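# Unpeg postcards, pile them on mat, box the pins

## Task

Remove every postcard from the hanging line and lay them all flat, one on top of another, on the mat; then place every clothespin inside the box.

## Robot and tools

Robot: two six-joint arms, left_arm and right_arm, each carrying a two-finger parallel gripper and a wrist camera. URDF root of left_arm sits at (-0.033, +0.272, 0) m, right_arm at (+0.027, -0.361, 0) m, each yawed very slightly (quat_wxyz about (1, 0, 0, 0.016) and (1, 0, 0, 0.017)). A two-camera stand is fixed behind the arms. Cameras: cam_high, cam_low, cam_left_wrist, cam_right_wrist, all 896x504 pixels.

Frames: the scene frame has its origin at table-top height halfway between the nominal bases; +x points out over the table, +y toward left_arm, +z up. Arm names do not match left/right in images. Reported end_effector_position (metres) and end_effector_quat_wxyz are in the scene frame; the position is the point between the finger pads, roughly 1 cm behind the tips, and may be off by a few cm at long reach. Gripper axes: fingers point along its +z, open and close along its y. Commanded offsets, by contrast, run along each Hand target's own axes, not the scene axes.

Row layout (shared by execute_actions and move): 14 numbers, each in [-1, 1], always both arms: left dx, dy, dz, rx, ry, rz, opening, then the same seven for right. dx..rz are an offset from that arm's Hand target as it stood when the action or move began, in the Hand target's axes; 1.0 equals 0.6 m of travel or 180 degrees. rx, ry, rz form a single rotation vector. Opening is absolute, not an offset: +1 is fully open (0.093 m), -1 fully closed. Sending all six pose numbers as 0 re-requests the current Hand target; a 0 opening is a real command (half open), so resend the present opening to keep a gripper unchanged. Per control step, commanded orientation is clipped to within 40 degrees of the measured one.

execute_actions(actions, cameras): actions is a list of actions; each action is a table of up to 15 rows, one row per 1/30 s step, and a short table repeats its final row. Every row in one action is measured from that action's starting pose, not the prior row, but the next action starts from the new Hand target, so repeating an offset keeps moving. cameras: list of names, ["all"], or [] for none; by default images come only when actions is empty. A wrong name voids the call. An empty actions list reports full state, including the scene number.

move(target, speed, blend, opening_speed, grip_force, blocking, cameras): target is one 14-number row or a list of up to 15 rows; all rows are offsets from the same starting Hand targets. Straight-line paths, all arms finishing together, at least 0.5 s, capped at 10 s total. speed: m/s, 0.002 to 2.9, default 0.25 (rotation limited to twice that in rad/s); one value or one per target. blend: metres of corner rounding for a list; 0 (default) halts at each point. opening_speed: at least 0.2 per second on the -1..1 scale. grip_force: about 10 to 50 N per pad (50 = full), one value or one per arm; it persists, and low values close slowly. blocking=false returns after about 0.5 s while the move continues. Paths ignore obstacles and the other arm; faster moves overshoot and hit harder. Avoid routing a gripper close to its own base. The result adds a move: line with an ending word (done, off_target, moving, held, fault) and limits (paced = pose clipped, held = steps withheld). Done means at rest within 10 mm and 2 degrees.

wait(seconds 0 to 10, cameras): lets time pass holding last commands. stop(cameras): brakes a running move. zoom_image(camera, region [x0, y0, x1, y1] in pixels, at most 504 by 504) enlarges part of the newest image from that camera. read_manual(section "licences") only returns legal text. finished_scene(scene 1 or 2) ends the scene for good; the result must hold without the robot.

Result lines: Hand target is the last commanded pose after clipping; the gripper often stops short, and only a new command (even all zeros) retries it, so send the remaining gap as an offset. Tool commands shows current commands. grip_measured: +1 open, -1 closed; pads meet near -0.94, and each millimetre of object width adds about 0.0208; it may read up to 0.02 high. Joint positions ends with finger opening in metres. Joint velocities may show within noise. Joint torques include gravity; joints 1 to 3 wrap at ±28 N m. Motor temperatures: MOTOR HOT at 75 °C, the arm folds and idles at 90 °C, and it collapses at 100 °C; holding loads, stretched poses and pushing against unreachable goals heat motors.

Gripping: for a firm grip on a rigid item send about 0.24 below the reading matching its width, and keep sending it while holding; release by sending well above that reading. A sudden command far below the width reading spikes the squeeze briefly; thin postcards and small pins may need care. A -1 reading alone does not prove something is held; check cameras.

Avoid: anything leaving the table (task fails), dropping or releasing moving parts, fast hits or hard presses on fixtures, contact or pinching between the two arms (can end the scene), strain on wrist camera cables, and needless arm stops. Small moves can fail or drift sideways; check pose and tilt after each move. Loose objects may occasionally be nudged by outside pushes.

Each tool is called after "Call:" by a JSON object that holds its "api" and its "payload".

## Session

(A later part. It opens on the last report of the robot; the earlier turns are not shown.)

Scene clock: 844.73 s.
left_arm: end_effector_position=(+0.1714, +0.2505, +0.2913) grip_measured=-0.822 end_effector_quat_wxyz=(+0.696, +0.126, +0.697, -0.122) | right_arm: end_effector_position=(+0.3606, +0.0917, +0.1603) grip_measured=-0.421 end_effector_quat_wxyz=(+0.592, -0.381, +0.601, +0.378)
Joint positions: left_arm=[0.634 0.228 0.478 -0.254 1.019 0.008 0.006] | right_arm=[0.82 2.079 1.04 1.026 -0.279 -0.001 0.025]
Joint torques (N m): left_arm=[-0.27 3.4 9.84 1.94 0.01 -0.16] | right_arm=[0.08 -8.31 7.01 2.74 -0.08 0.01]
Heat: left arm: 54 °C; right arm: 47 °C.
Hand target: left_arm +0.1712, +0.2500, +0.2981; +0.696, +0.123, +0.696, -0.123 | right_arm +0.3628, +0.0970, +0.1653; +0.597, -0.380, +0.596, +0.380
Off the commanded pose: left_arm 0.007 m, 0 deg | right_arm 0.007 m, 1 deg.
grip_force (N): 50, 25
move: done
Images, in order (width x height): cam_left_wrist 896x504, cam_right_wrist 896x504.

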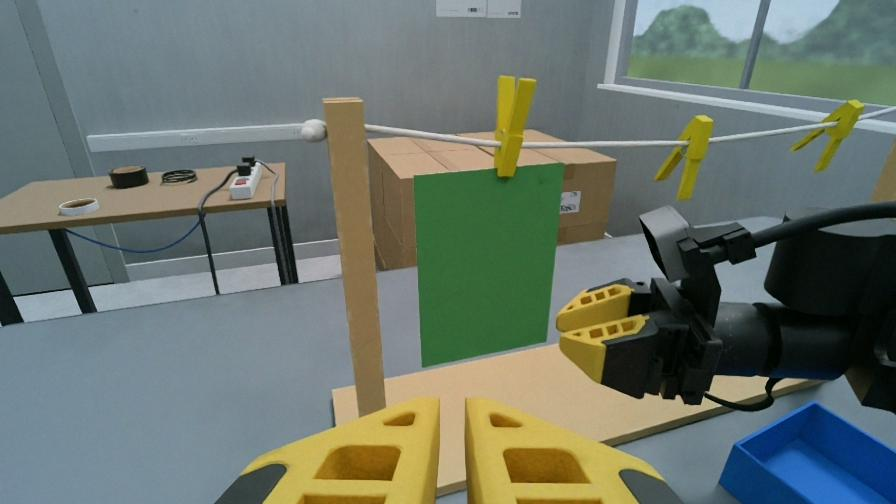

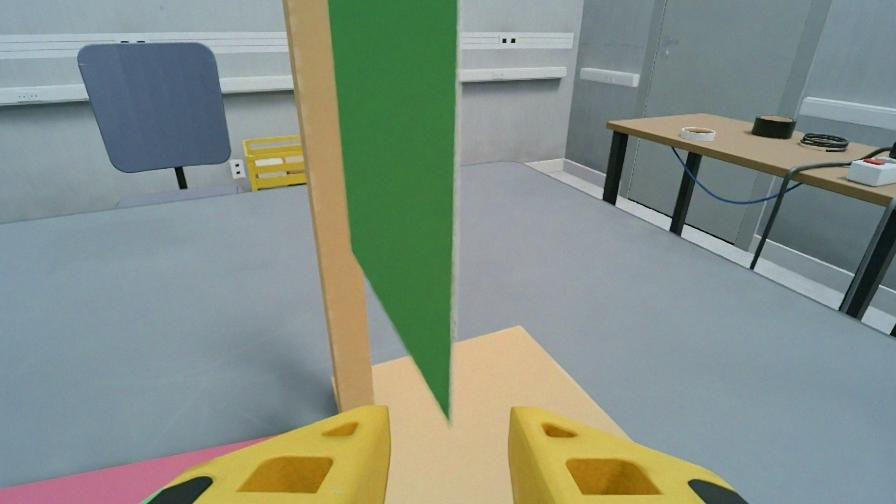

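Call:
{"api": "move", "payload": {"target": [[0,0,0,0,0,0,-0.82,0,0,0.053,0,0,0,-0.42],[0,0,0,0,0,0,-0.82,0,0,0.053,0,0,0,-0.68],[0,0,0,0,0,0,-0.82,0,0.042,0.05,0,0,0,-0.68]], "speed": 0.06, "grip_force": [50, 20], "cameras": ["cam_left_wrist","cam_right_wrist"]}}

Scene clock: 858.43 s.
left_arm: end_effector_position=(+0.1714, +0.2505, +0.2913) grip_measured=-0.822 end_effector_quat_wxyz=(+0.696, +0.126, +0.697, -0.122) | right_arm: end_effector_position=(+0.3546, +0.1358, +0.1599) grip_measured=-0.679 end_effector_quat_wxyz=(+0.591, -0.382, +0.601, +0.378)
Joint positions: left_arm=[0.634 0.228 0.478 -0.254 1.019 0.008 0.006] | right_arm=[0.897 2.164 1.192 0.958 -0.204 -0.001 0.013]
Joint torques (N m): left_arm=[0.06 3.34 9.81 1.95 0.05 -0.18] | right_arm=[-0.08 -10.63 4.46 2.96 -0.08 0.01]
Heat: left arm: 54 °C; right arm: 48 °C.
Hand target: left_arm +0.1712, +0.2500, +0.2981; +0.696, +0.123, +0.696, -0.123 | right_arm +0.3527, +0.1348, +0.1653; +0.597, -0.380, +0.596, +0.380
Off the commanded pose: left_arm 0.007 m, 0 deg | right_arm 0.006 m, 1 deg.
grip_force (N): 50, 20
move: done
Images, in order (width x height): cam_left_wrist 896x504, cam_right_wrist 896x504.

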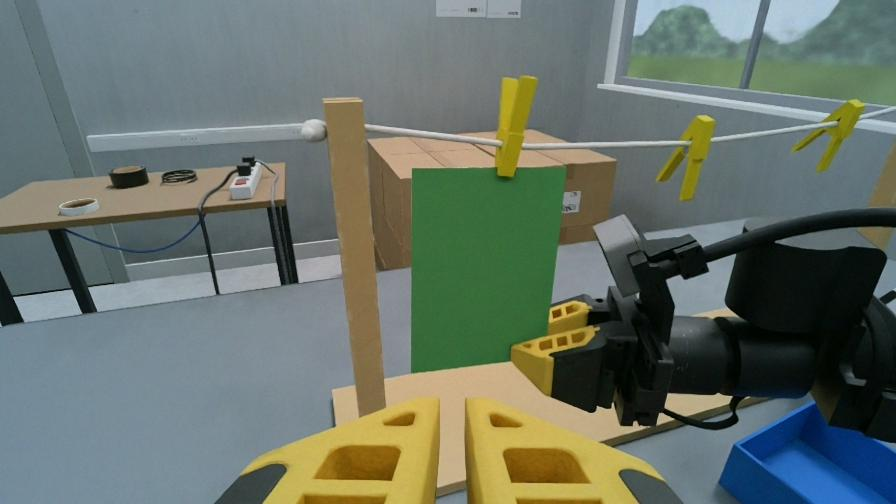

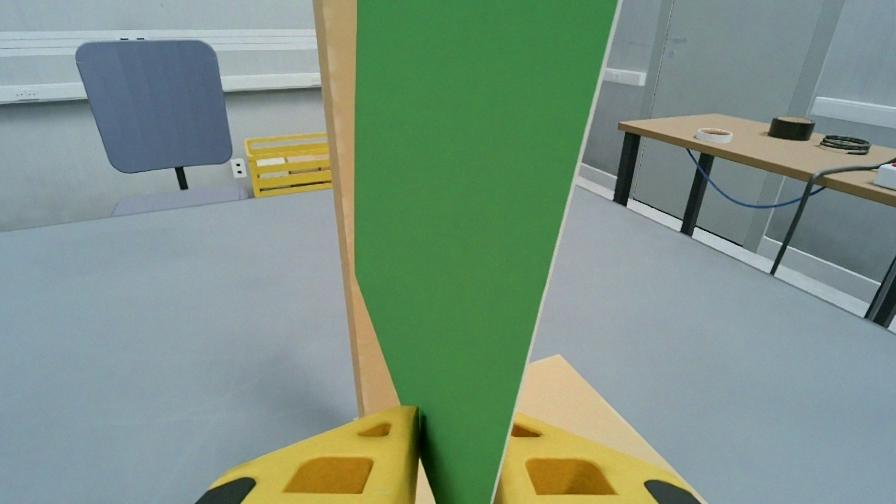

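Call:
{"api": "move", "payload": {"target": [0,0,0,0,0,0,-0.82,0,0,0,0,0,0,-1], "speed": 0.06, "opening_speed": 0.2, "cameras": ["cam_left_wrist","cam_right_wrist"]}}

Scene clock: 867.83 s.
left_arm: end_effector_position=(+0.1714, +0.2505, +0.2913) grip_measured=-0.822 end_effector_quat_wxyz=(+0.696, +0.126, +0.697, -0.122) | right_arm: end_effector_position=(+0.3547, +0.1358, +0.1609) grip_measured=-0.989 end_effector_quat_wxyz=(+0.593, -0.382, +0.600, +0.378)
Joint positions: left_arm=[0.634 0.228 0.478 -0.254 1.019 0.008 0.006] | right_arm=[0.897 2.164 1.192 0.962 -0.203 -0.001 0]
Joint torques (N m): left_arm=[-0.17 3.45 9.78 1.93 0.02 -0.11] | right_arm=[-0.08 -10.65 4.45 2.91 -0.07 0.01]
Heat: left arm: 54 °C; right arm: 49 °C.
Hand target: left_arm +0.1712, +0.2500, +0.2981; +0.696, +0.123, +0.696, -0.123 | right_arm +0.3527, +0.1347, +0.1652; +0.597, -0.380, +0.596, +0.380
Off the commanded pose: left_arm 0.007 m, 0 deg | right_arm 0.005 m, 1 deg.
grip_force (N): 50, 20
move: done
Images, in order (width x height): cam_left_wrist 896x504, cam_right_wrist 896x504.

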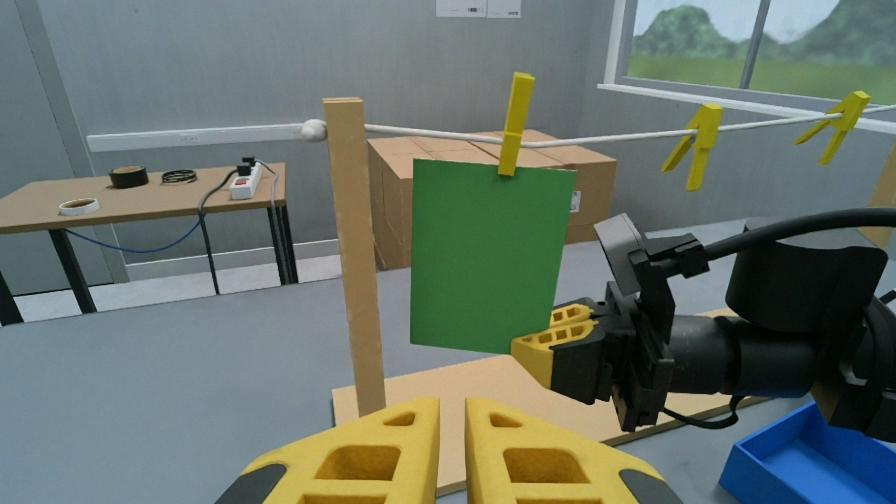

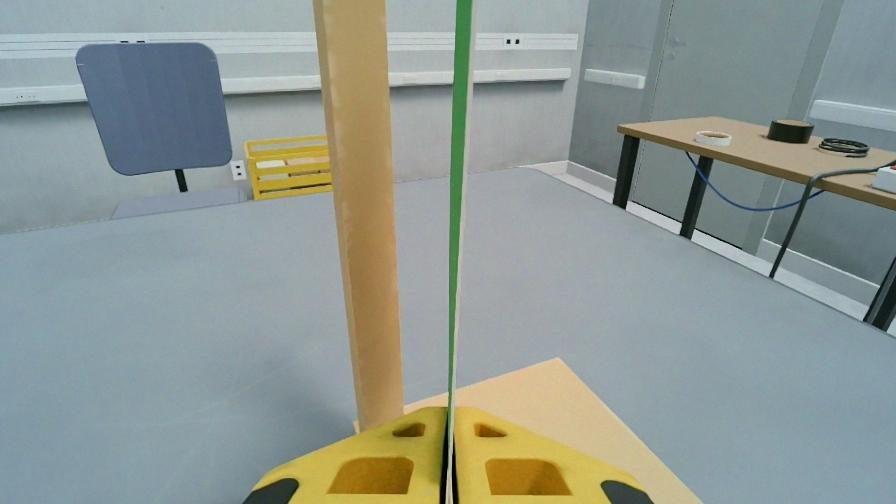

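Call:
{"api": "move", "payload": {"target": [[0,0,0,0,0,0,-0.82,0.045,0,0,0,0,0,-1],[0,0,0,0,0,0,-0.82,0.05,0,0.018,0,-0.045,0,-1],[0,0,0,0,0,0,-0.82,0.055,0,-0.035,0,0.067,0,-1]], "speed": 0.05, "blend": [0.01, 0.01, 0], "grip_force": [50, 25], "cameras": ["cam_low","cam_left_wrist","cam_right_wrist"]}}

Scene clock: 882.80 s.
left_arm: end_effector_position=(+0.1714, +0.2505, +0.2913) grip_measured=-0.822 end_effector_quat_wxyz=(+0.696, +0.126, +0.697, -0.122) | right_arm: end_effector_position=(+0.3423, +0.1194, +0.1149) grip_measured=-0.989 end_effector_quat_wxyz=(+0.516, -0.421, +0.666, +0.336)
Joint positions: left_arm=[0.634 0.228 0.478 -0.254 1.019 0.008 0.006] | right_arm=[0.898 2.101 1.134 0.718 -0.202 -0.037 0]
Joint torques (N m): left_arm=[-0.21 3.12 9.76 2.05 -0.04 -0.13] | right_arm=[-0.91 -12.16 4.45 2.93 -0.15 -0.09]
Motor temperatures (°C): left_arm=[31 35 51 54 29 29 30] | right_arm=[32 48 40 50 31 29 30]
Heat: left arm: 54 °C; right arm: 50 °C.
Hand target: left_arm +0.1712, +0.2500, +0.2981; +0.696, +0.123, +0.696, -0.123 | right_arm +0.3438, +0.1158, +0.1322; +0.531, -0.418, +0.656, +0.338
Off the commanded pose: left_arm 0.007 m, 0 deg | right_arm 0.018 m, 2 deg.
grip_force (N): 50, 25
move: off_target (right_arm)
Images, in order (width x height): cam_low 896x504, cam_left_wrist 896x504, cam_right_wrist 896x504.

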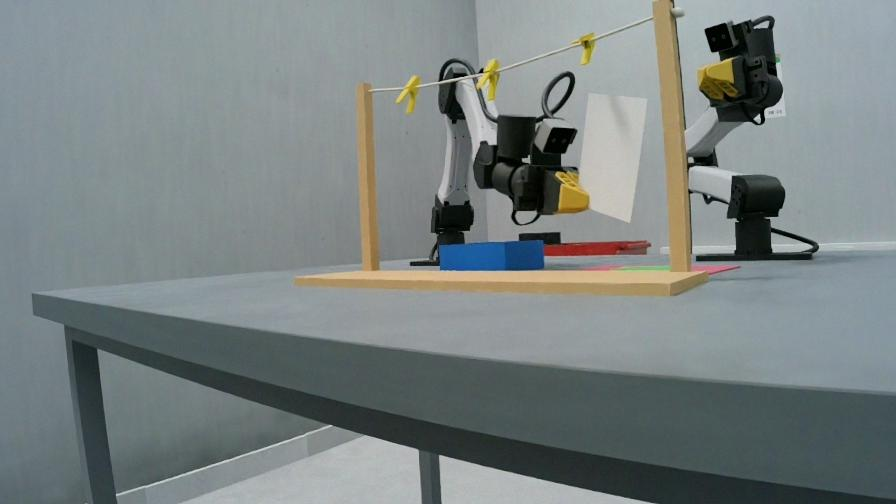

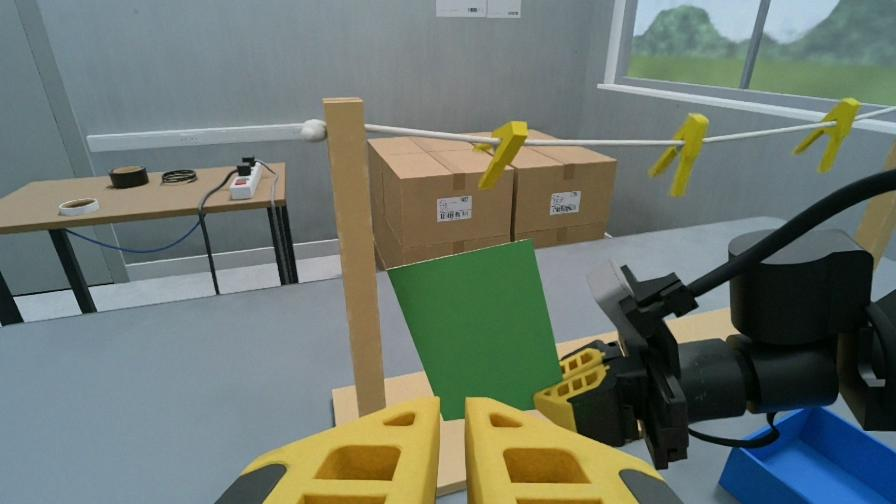

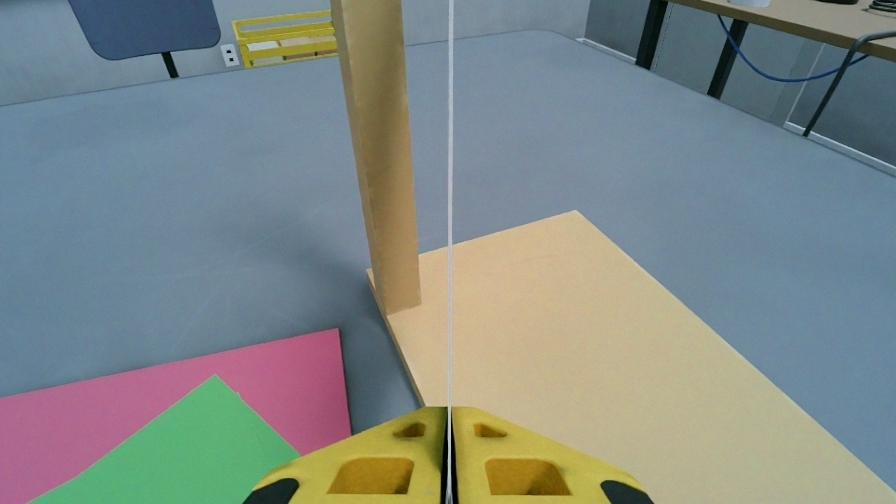

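Call:
{"api": "move", "payload": {"target": [[0,0,0,0,0,0,-0.82,0.0027,0.1242,-0.1717,0,0,0,-1],[0,0,0,0,0,0,-0.82,0.0145,0.2133,-0.1308,-0.1308,0.1954,0.4181,-1]], "speed": 0.15, "blend": [0.03, 0], "cameras": ["cam_high","cam_left_wrist","cam_right_wrist"]}}

Call:
{"api": "zoom_image", "payload": {"camera": "cam_high", "region": [350, 100, 550, 350]}}

Scene clock: 914.83 s.
left_arm: end_effector_position=(+0.1714, +0.2505, +0.2913) grip_measured=-0.822 end_effector_quat_wxyz=(+0.696, +0.126, +0.697, -0.122) | right_arm: end_effector_position=(+0.1880, +0.0919, +0.1287) grip_measured=-0.989 end_effector_quat_wxyz=(-0.084, -0.100, +0.822, +0.554)
Joint positions: left_arm=[0.634 0.228 0.478 -0.254 1.019 0.008 0.006] | right_arm=[0.947 1.838 1.02 0.265 -0.781 1.19 0]
Joint torques (N m): left_arm=[-0.24 3.4 9.63 1.88 0.05 -0.13] | right_arm=[-0.92 -7.09 7.58 2.67 -0.46 -0.02]
Motor temperatures (°C): left_arm=[31 35 52 54 29 29 30] | right_arm=[32 53 40 51 31 29 30]
Heat: left arm: 54 °C; right arm: 53 °C.
Hand target: left_arm +0.1712, +0.2500, +0.2981; +0.696, +0.123, +0.696, -0.123 | right_arm +0.1946, +0.0987, +0.1400; -0.075, -0.107, +0.812, +0.569
Off the commanded pose: left_arm 0.007 m, 0 deg | right_arm 0.015 m, 2 deg.
grip_force (N): 50, 25
move: off_target (right_arm)
Images, in order (width x height): cam_high 896x504, cam_left_wrist 896x504, cam_right_wrist 896x504.

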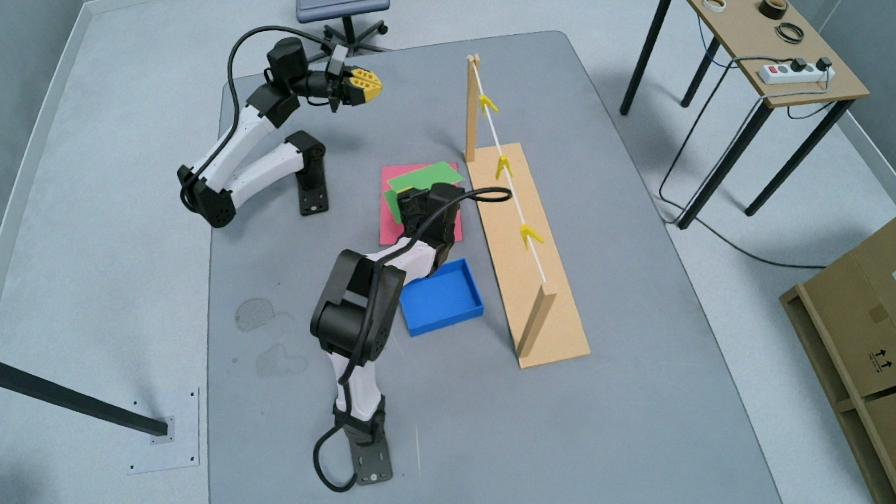

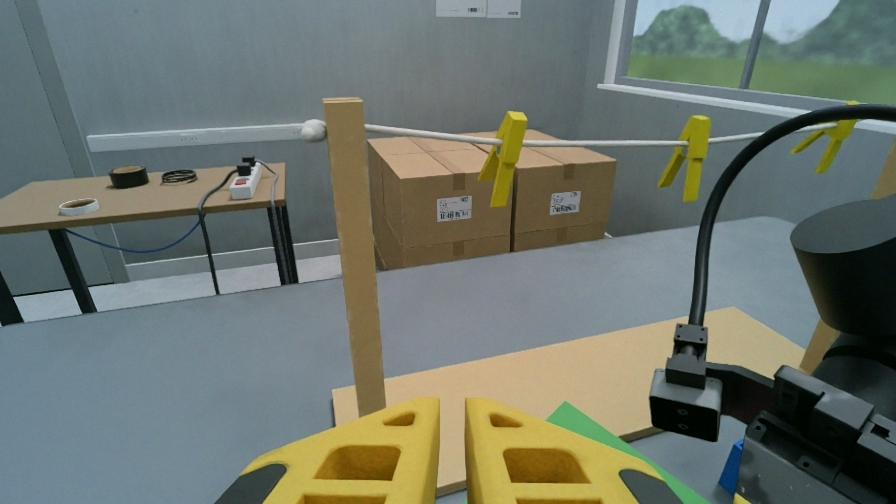

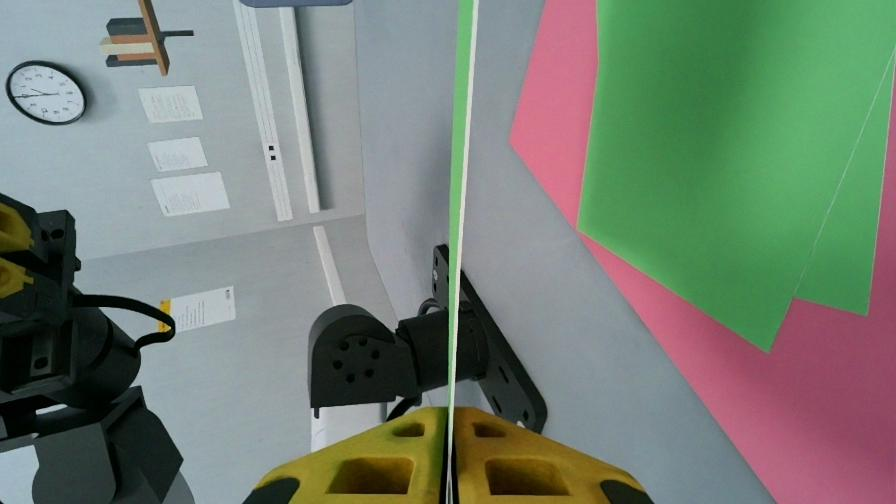

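Scaled by 2.016.

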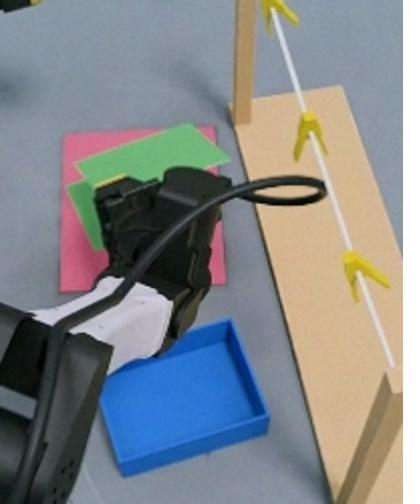

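Call:
{"api": "move", "payload": {"target": [0,0,0,0,0,0,-0.82,0.0115,-0.1123,0.0815,0,0.0418,-0.0152,-1], "speed": 0.12, "cameras": ["cam_high","cam_right_wrist"]}}

Call:
{"api": "zoom_image", "payload": {"camera": "cam_high", "region": [350, 100, 550, 350]}}

Scene clock: 942.00 s.
left_arm: end_effector_position=(+0.1714, +0.2505, +0.2913) grip_measured=-0.822 end_effector_quat_wxyz=(+0.696, +0.126, +0.697, -0.122) | right_arm: end_effector_position=(+0.1810, +0.1099, +0.0498) grip_measured=-0.989 end_effector_quat_wxyz=(-0.126, -0.144, +0.815, +0.547)
Joint positions: left_arm=[0.634 0.228 0.478 -0.254 1.019 0.008 0.006] | right_arm=[0.956 2.12 1.067 0.43 -0.883 1.115 0]
Joint torques (N m): left_arm=[0.08 3.29 9.44 1.94 -0.05 -0.14] | right_arm=[0.28 -8.58 6.56 2.57 -0.52 -0.21]
Motor temperatures (°C): left_arm=[31 35 53 54 29 29 30] | right_arm=[32 47 42 51 31 29 30]
Heat: left arm: 54 °C; right arm: 51 °C.
Hand target: left_arm +0.1712, +0.2500, +0.2981; +0.696, +0.123, +0.696, -0.123 | right_arm +0.1821, +0.1189, +0.0599; -0.114, -0.163, +0.803, +0.562
Off the commanded pose: left_arm 0.007 m, 0 deg | right_arm 0.014 m, 3 deg.
grip_force (N): 50, 25
move: off_target (right_arm)
Images, in order (width x height): cam_high 896x504, cam_right_wrist 896x504.

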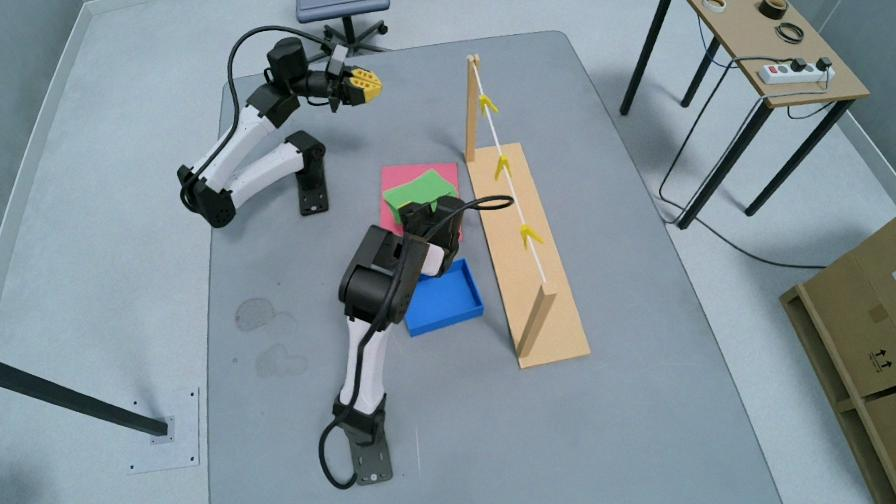

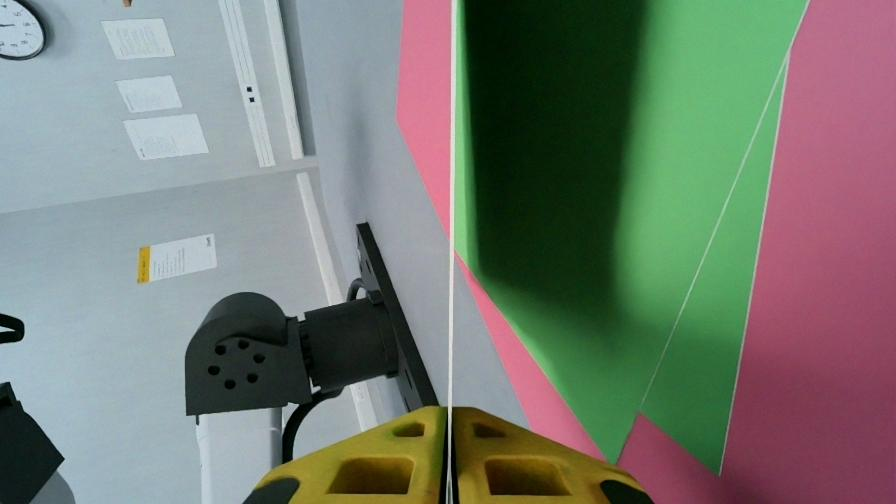

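Scaled by 2.016.

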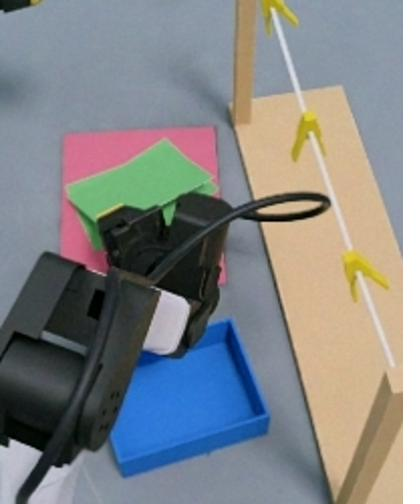

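Call:
{"api": "zoom_image", "payload": {"camera": "cam_high", "region": [370, 150, 480, 260]}}

Scaled by 4.582.

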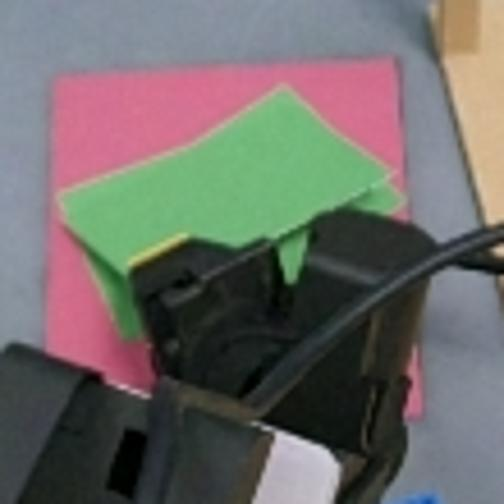

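Call:
{"api": "move", "payload": {"target": [[0,0,0,0,0,0,-0.82,0.014,-0.0218,0.0278,0,0,0,-1],[0,0,0,0,0,0,-0.82,0.014,-0.0218,0.0278,0,0,0,-0.8]], "speed": 0.06, "opening_speed": 0.3, "cameras": ["cam_high","cam_right_wrist"]}}

Call:
{"api": "zoom_image", "payload": {"camera": "cam_high", "region": [370, 150, 480, 260]}}

Scene clock: 983.73 s.
left_arm: end_effector_position=(+0.1714, +0.2505, +0.2913) grip_measured=-0.822 end_effector_quat_wxyz=(+0.696, +0.126, +0.697, -0.122) | right_arm: end_effector_position=(+0.1673, +0.1203, +0.0411) grip_measured=-0.801 end_effector_quat_wxyz=(-0.128, -0.160, +0.805, +0.556)
Joint positions: left_arm=[0.634 0.228 0.478 -0.254 1.019 0.008 0.006] | right_arm=[0.991 2.169 1.067 0.522 -0.883 1.132 0.007]
Joint torques (N m): left_arm=[-0.1 3.18 9.59 1.92 0.03 -0.13] | right_arm=[0.27 -8.36 5.2 2.62 -0.16 -0.06]
Heat: left arm: 54 °C; right arm: 48 °C.
Hand target: left_arm +0.1712, +0.2500, +0.2981; +0.696, +0.123, +0.696, -0.123 | right_arm +0.1699, +0.1260, +0.0420; -0.114, -0.163, +0.803, +0.562
Off the commanded pose: left_arm 0.007 m, 0 deg | right_arm 0.006 m, 2 deg.
grip_force (N): 50, 25
move: done
Images, in order (width x height): cam_high 896x504, cam_right_wrist 896x504.

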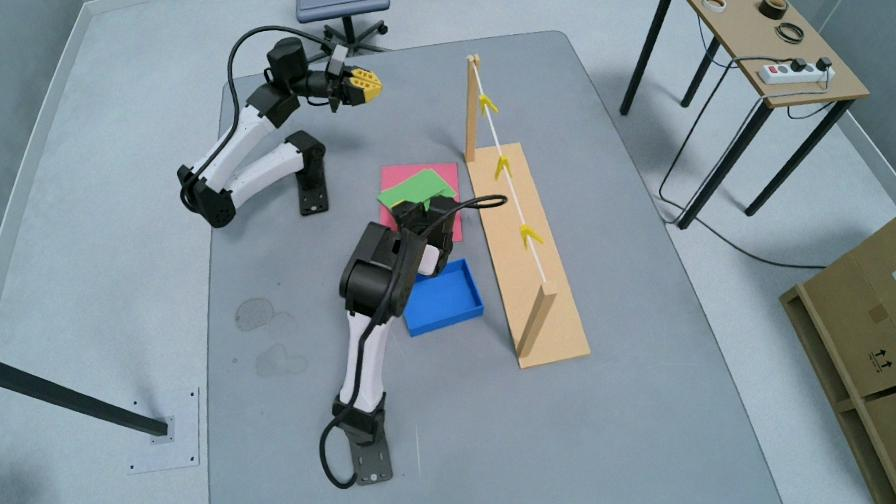

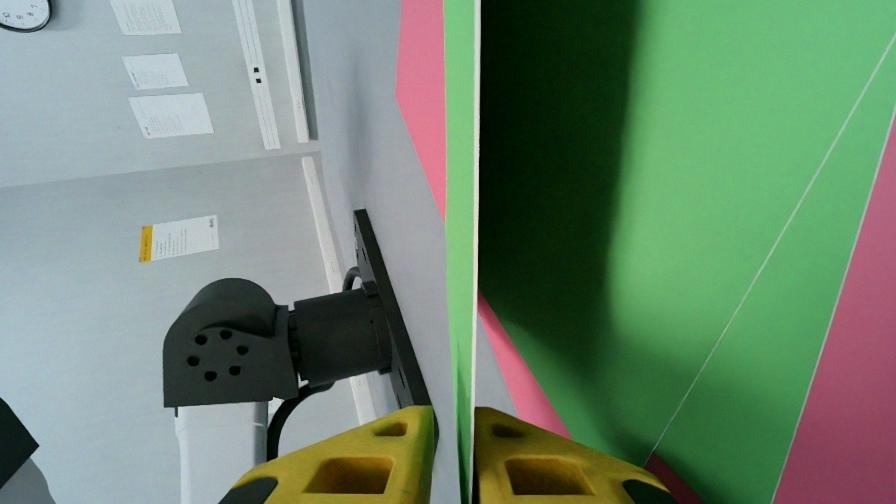

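Scaled by 4.582.

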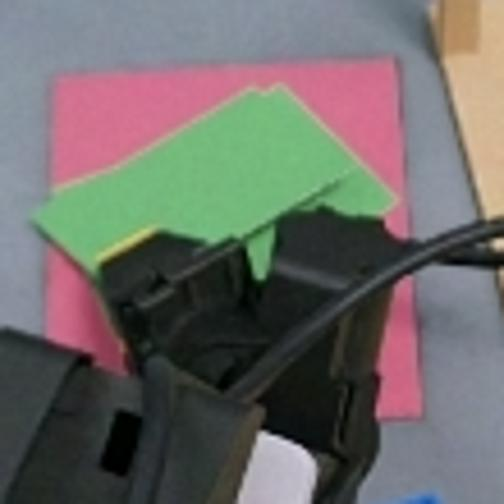

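Call:
{"api": "move", "payload": {"target": [[0,0,0,0,0,0,-0.82,0,0,0,0,0,0,-1],[0,0,0,0,0,0,-0.82,-0.0215,0.0157,-0.0153,0,0,0,-1],[0,0,0,0,0,0,-0.82,-0.0215,-0.0032,-0.0085,0,0,0,-1],[0,0,0,0,0,0,-0.82,-0.0215,-0.0032,-0.0085,0,0,0,-0.8]], "speed": 0.06, "opening_speed": 0.3, "cameras": ["cam_high","cam_right_wrist"]}}

Call:
{"api": "zoom_image", "payload": {"camera": "cam_high", "region": [370, 150, 480, 260]}}

Scene clock: 1000.40 s.
left_arm: end_effector_position=(+0.1714, +0.2505, +0.2913) grip_measured=-0.822 end_effector_quat_wxyz=(+0.696, +0.126, +0.697, -0.122) | right_arm: end_effector_position=(+0.1785, +0.1213, +0.0383) grip_measured=-0.801 end_effector_quat_wxyz=(-0.126, -0.155, +0.808, +0.554)
Joint positions: left_arm=[0.634 0.228 0.478 -0.254 1.019 0.008 0.006] | right_arm=[0.972 2.187 1.098 0.493 -0.887 1.119 0.007]
Joint torques (N m): left_arm=[-0.06 3.23 9.98 1.99 0.05 -0.17] | right_arm=[-0.72 -8.58 5.94 2.45 -0.4 -0.2]
Heat: left arm: 54 °C; right arm: 48 °C.
Hand target: left_arm +0.1712, +0.2500, +0.2981; +0.696, +0.123, +0.696, -0.123 | right_arm +0.1839, +0.1260, +0.0420; -0.114, -0.163, +0.803, +0.562
Off the commanded pose: left_arm 0.007 m, 0 deg | right_arm 0.008 m, 2 deg.
grip_force (N): 50, 25
move: done
Images, in order (width x height): cam_high 896x504, cam_right_wrist 896x504.

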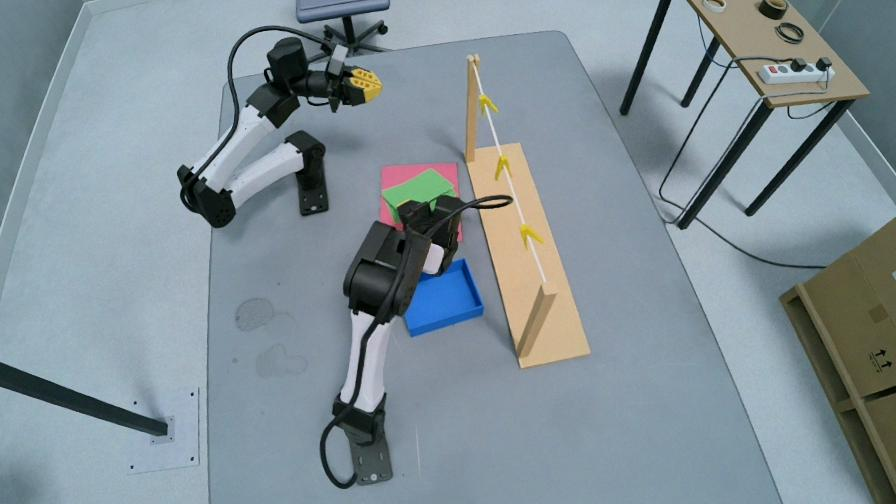

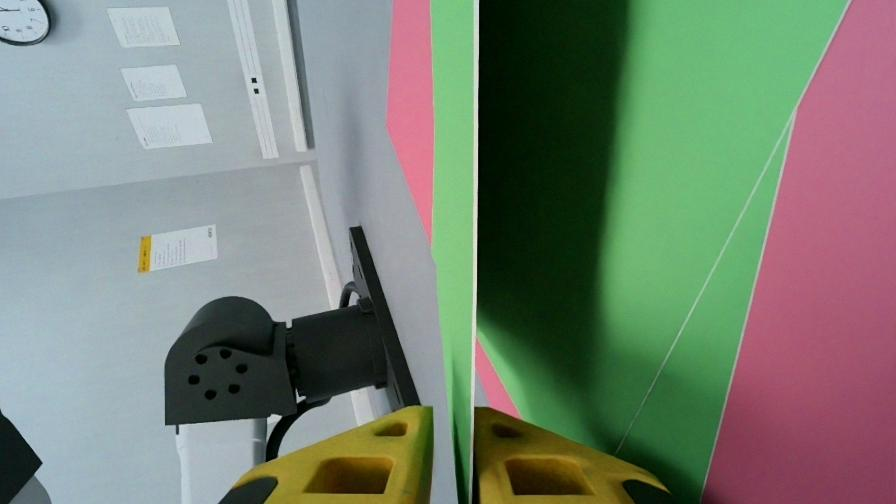

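Scaled by 4.582.

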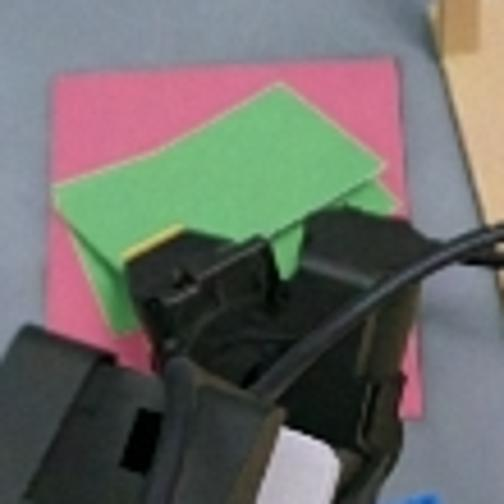

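Call:
{"api": "move", "payload": {"target": [[0,0,0,0,0,0,-0.82,0,0,-0.08,0,0,0,-0.8],[0,0,0,0,0,0,-0.82,0,0.22,-0.17,0,0,0,-0.8]], "speed": 0.2, "blend": [0.02, 0], "cameras": ["cam_high","cam_right_wrist","cam_left_wrist"]}}

Call:
{"api": "zoom_image", "payload": {"camera": "cam_high", "region": [370, 150, 480, 260]}}

Scene clock: 1009.57 s.
left_arm: end_effector_position=(+0.1714, +0.2505, +0.2913) grip_measured=-0.822 end_effector_quat_wxyz=(+0.696, +0.126, +0.697, -0.122) | right_arm: end_effector_position=(+0.1988, +0.0771, +0.1815) grip_measured=-0.801 end_effector_quat_wxyz=(-0.132, -0.149, +0.813, +0.547)
Joint positions: left_arm=[0.634 0.228 0.478 -0.254 1.019 0.008 0.006] | right_arm=[0.864 1.806 1.248 -0.149 -0.97 1.013 0.007]
Joint torques (N m): left_arm=[0.08 3.38 9.76 2.02 0.07 -0.16] | right_arm=[-1.01 -9.24 8.13 2.14 -0.56 -0.22]
Heat: left arm: 54 °C; right arm: 48 °C.
Hand target: left_arm +0.1712, +0.2500, +0.2981; +0.696, +0.123, +0.696, -0.123 | right_arm +0.2038, +0.0794, +0.2010; -0.114, -0.163, +0.803, +0.562
Off the commanded pose: left_arm 0.007 m, 0 deg | right_arm 0.020 m, 3 deg.
grip_force (N): 50, 25
move: off_target (right_arm)
Images, in order (width x height): cam_high 896x504, cam_left_wrist 896x504, cam_right_wrist 896x504.

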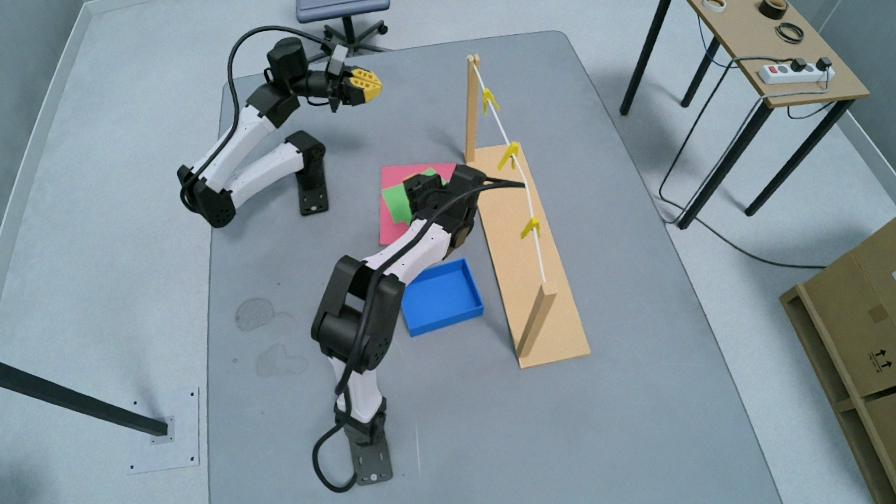

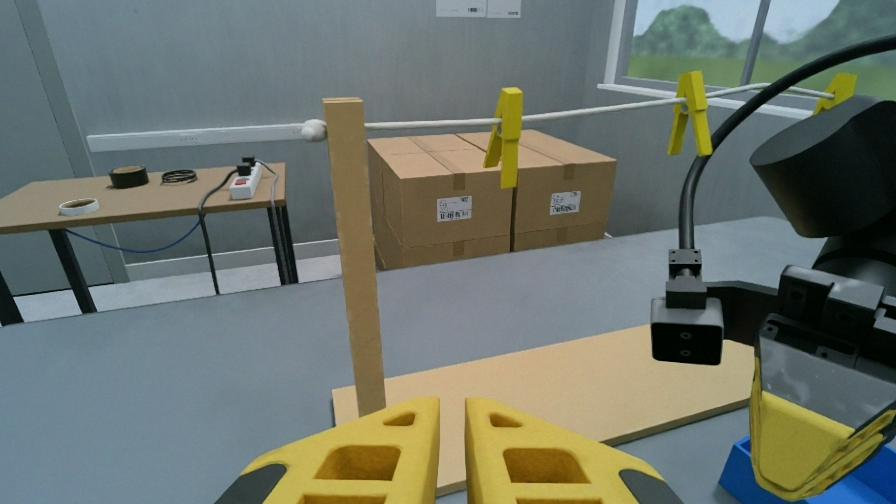

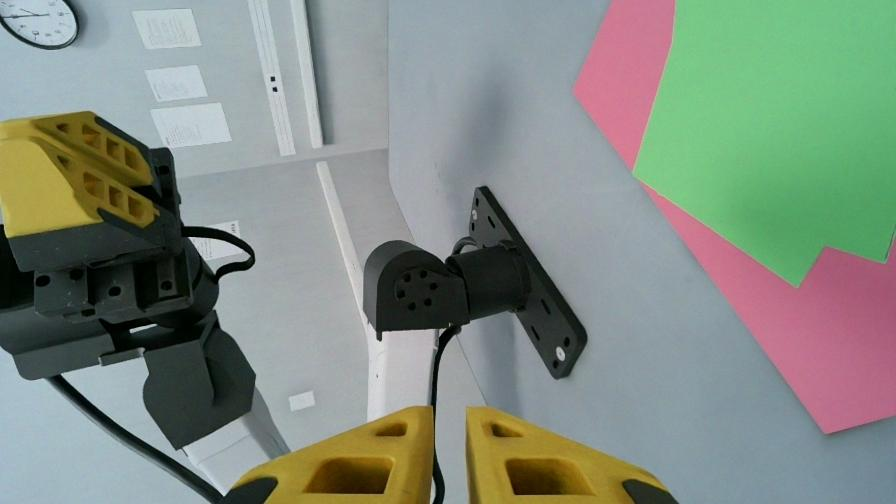

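Scaled by 4.582.

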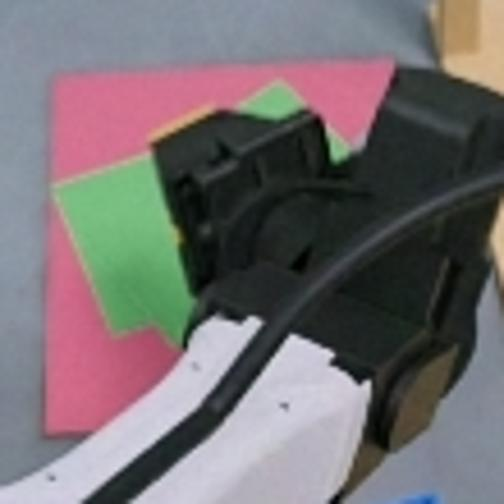

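Call:
{"api": "move", "payload": {"target": [0,0,0,0,0,0,-0.82,0.15,-0.04,0.02,0,0,0,-0.8], "speed": 0.15, "cameras": ["cam_high","cam_right_wrist","cam_left_wrist"]}}

Call:
{"api": "zoom_image", "payload": {"camera": "cam_high", "region": [370, 150, 480, 260]}}

Scene clock: 1019.93 s.
left_arm: end_effector_position=(+0.1714, +0.2505, +0.2913) grip_measured=-0.822 end_effector_quat_wxyz=(+0.696, +0.126, +0.697, -0.122) | right_arm: end_effector_position=(+0.1198, +0.0474, +0.1683) grip_measured=-0.801 end_effector_quat_wxyz=(-0.128, -0.161, +0.806, +0.554)
Joint positions: left_arm=[0.634 0.228 0.478 -0.254 1.019 0.008 0.006] | right_arm=[1.001 1.567 0.879 0.107 -0.874 1.135 0.007]
Joint torques (N m): left_arm=[0.05 3.54 9.31 1.97 0 -0.16] | right_arm=[0.13 -7.64 4.74 2.56 -0.19 -0.01]
Heat: left arm: 54 °C; right arm: 47 °C.
Hand target: left_arm +0.1712, +0.2500, +0.2981; +0.696, +0.123, +0.696, -0.123 | right_arm +0.1197, +0.0470, +0.1742; -0.114, -0.163, +0.803, +0.562
Off the commanded pose: left_arm 0.007 m, 0 deg | right_arm 0.006 m, 2 deg.
grip_force (N): 50, 25
move: done
Images, in order (width x height): cam_high 896x504, cam_left_wrist 896x504, cam_right_wrist 896x504.

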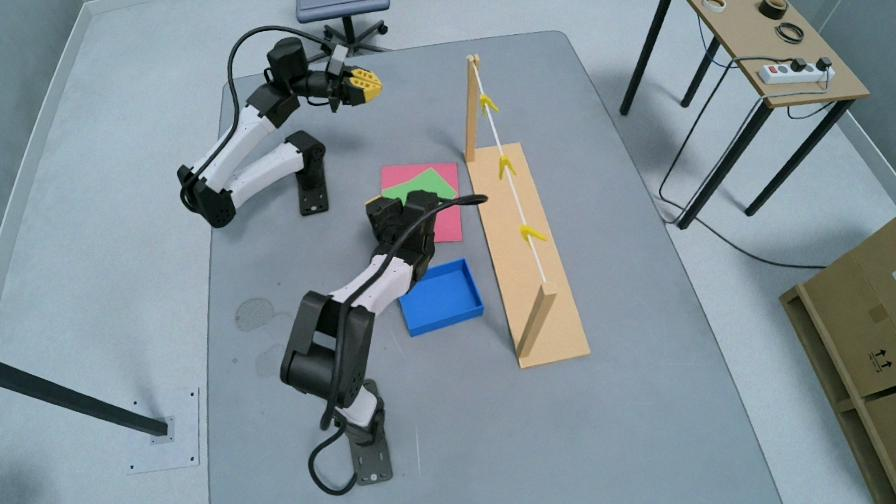

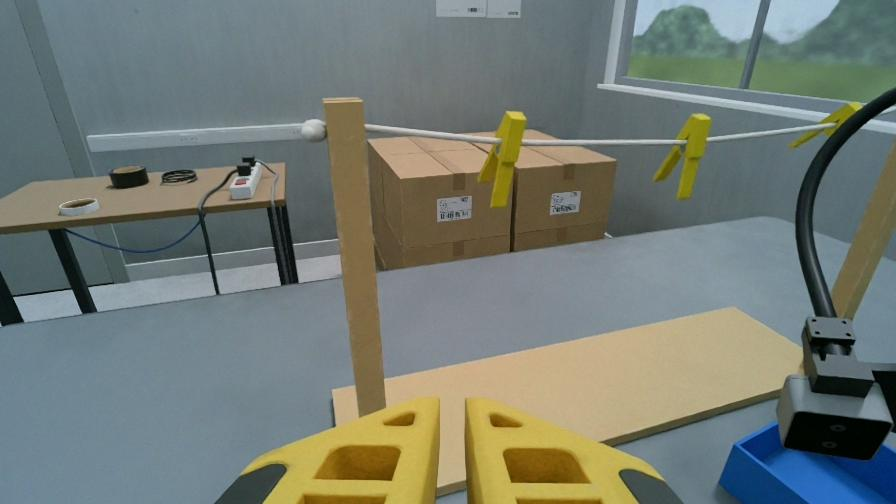

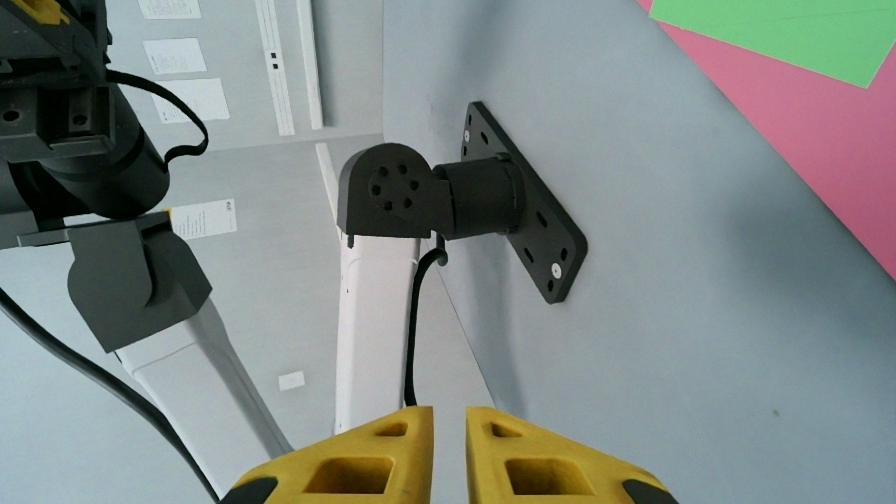

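Scaled by 4.582.

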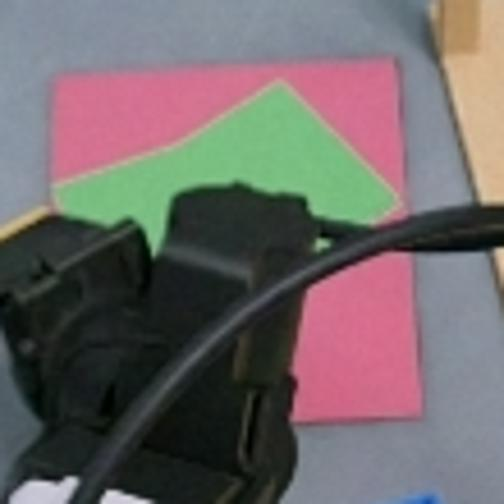

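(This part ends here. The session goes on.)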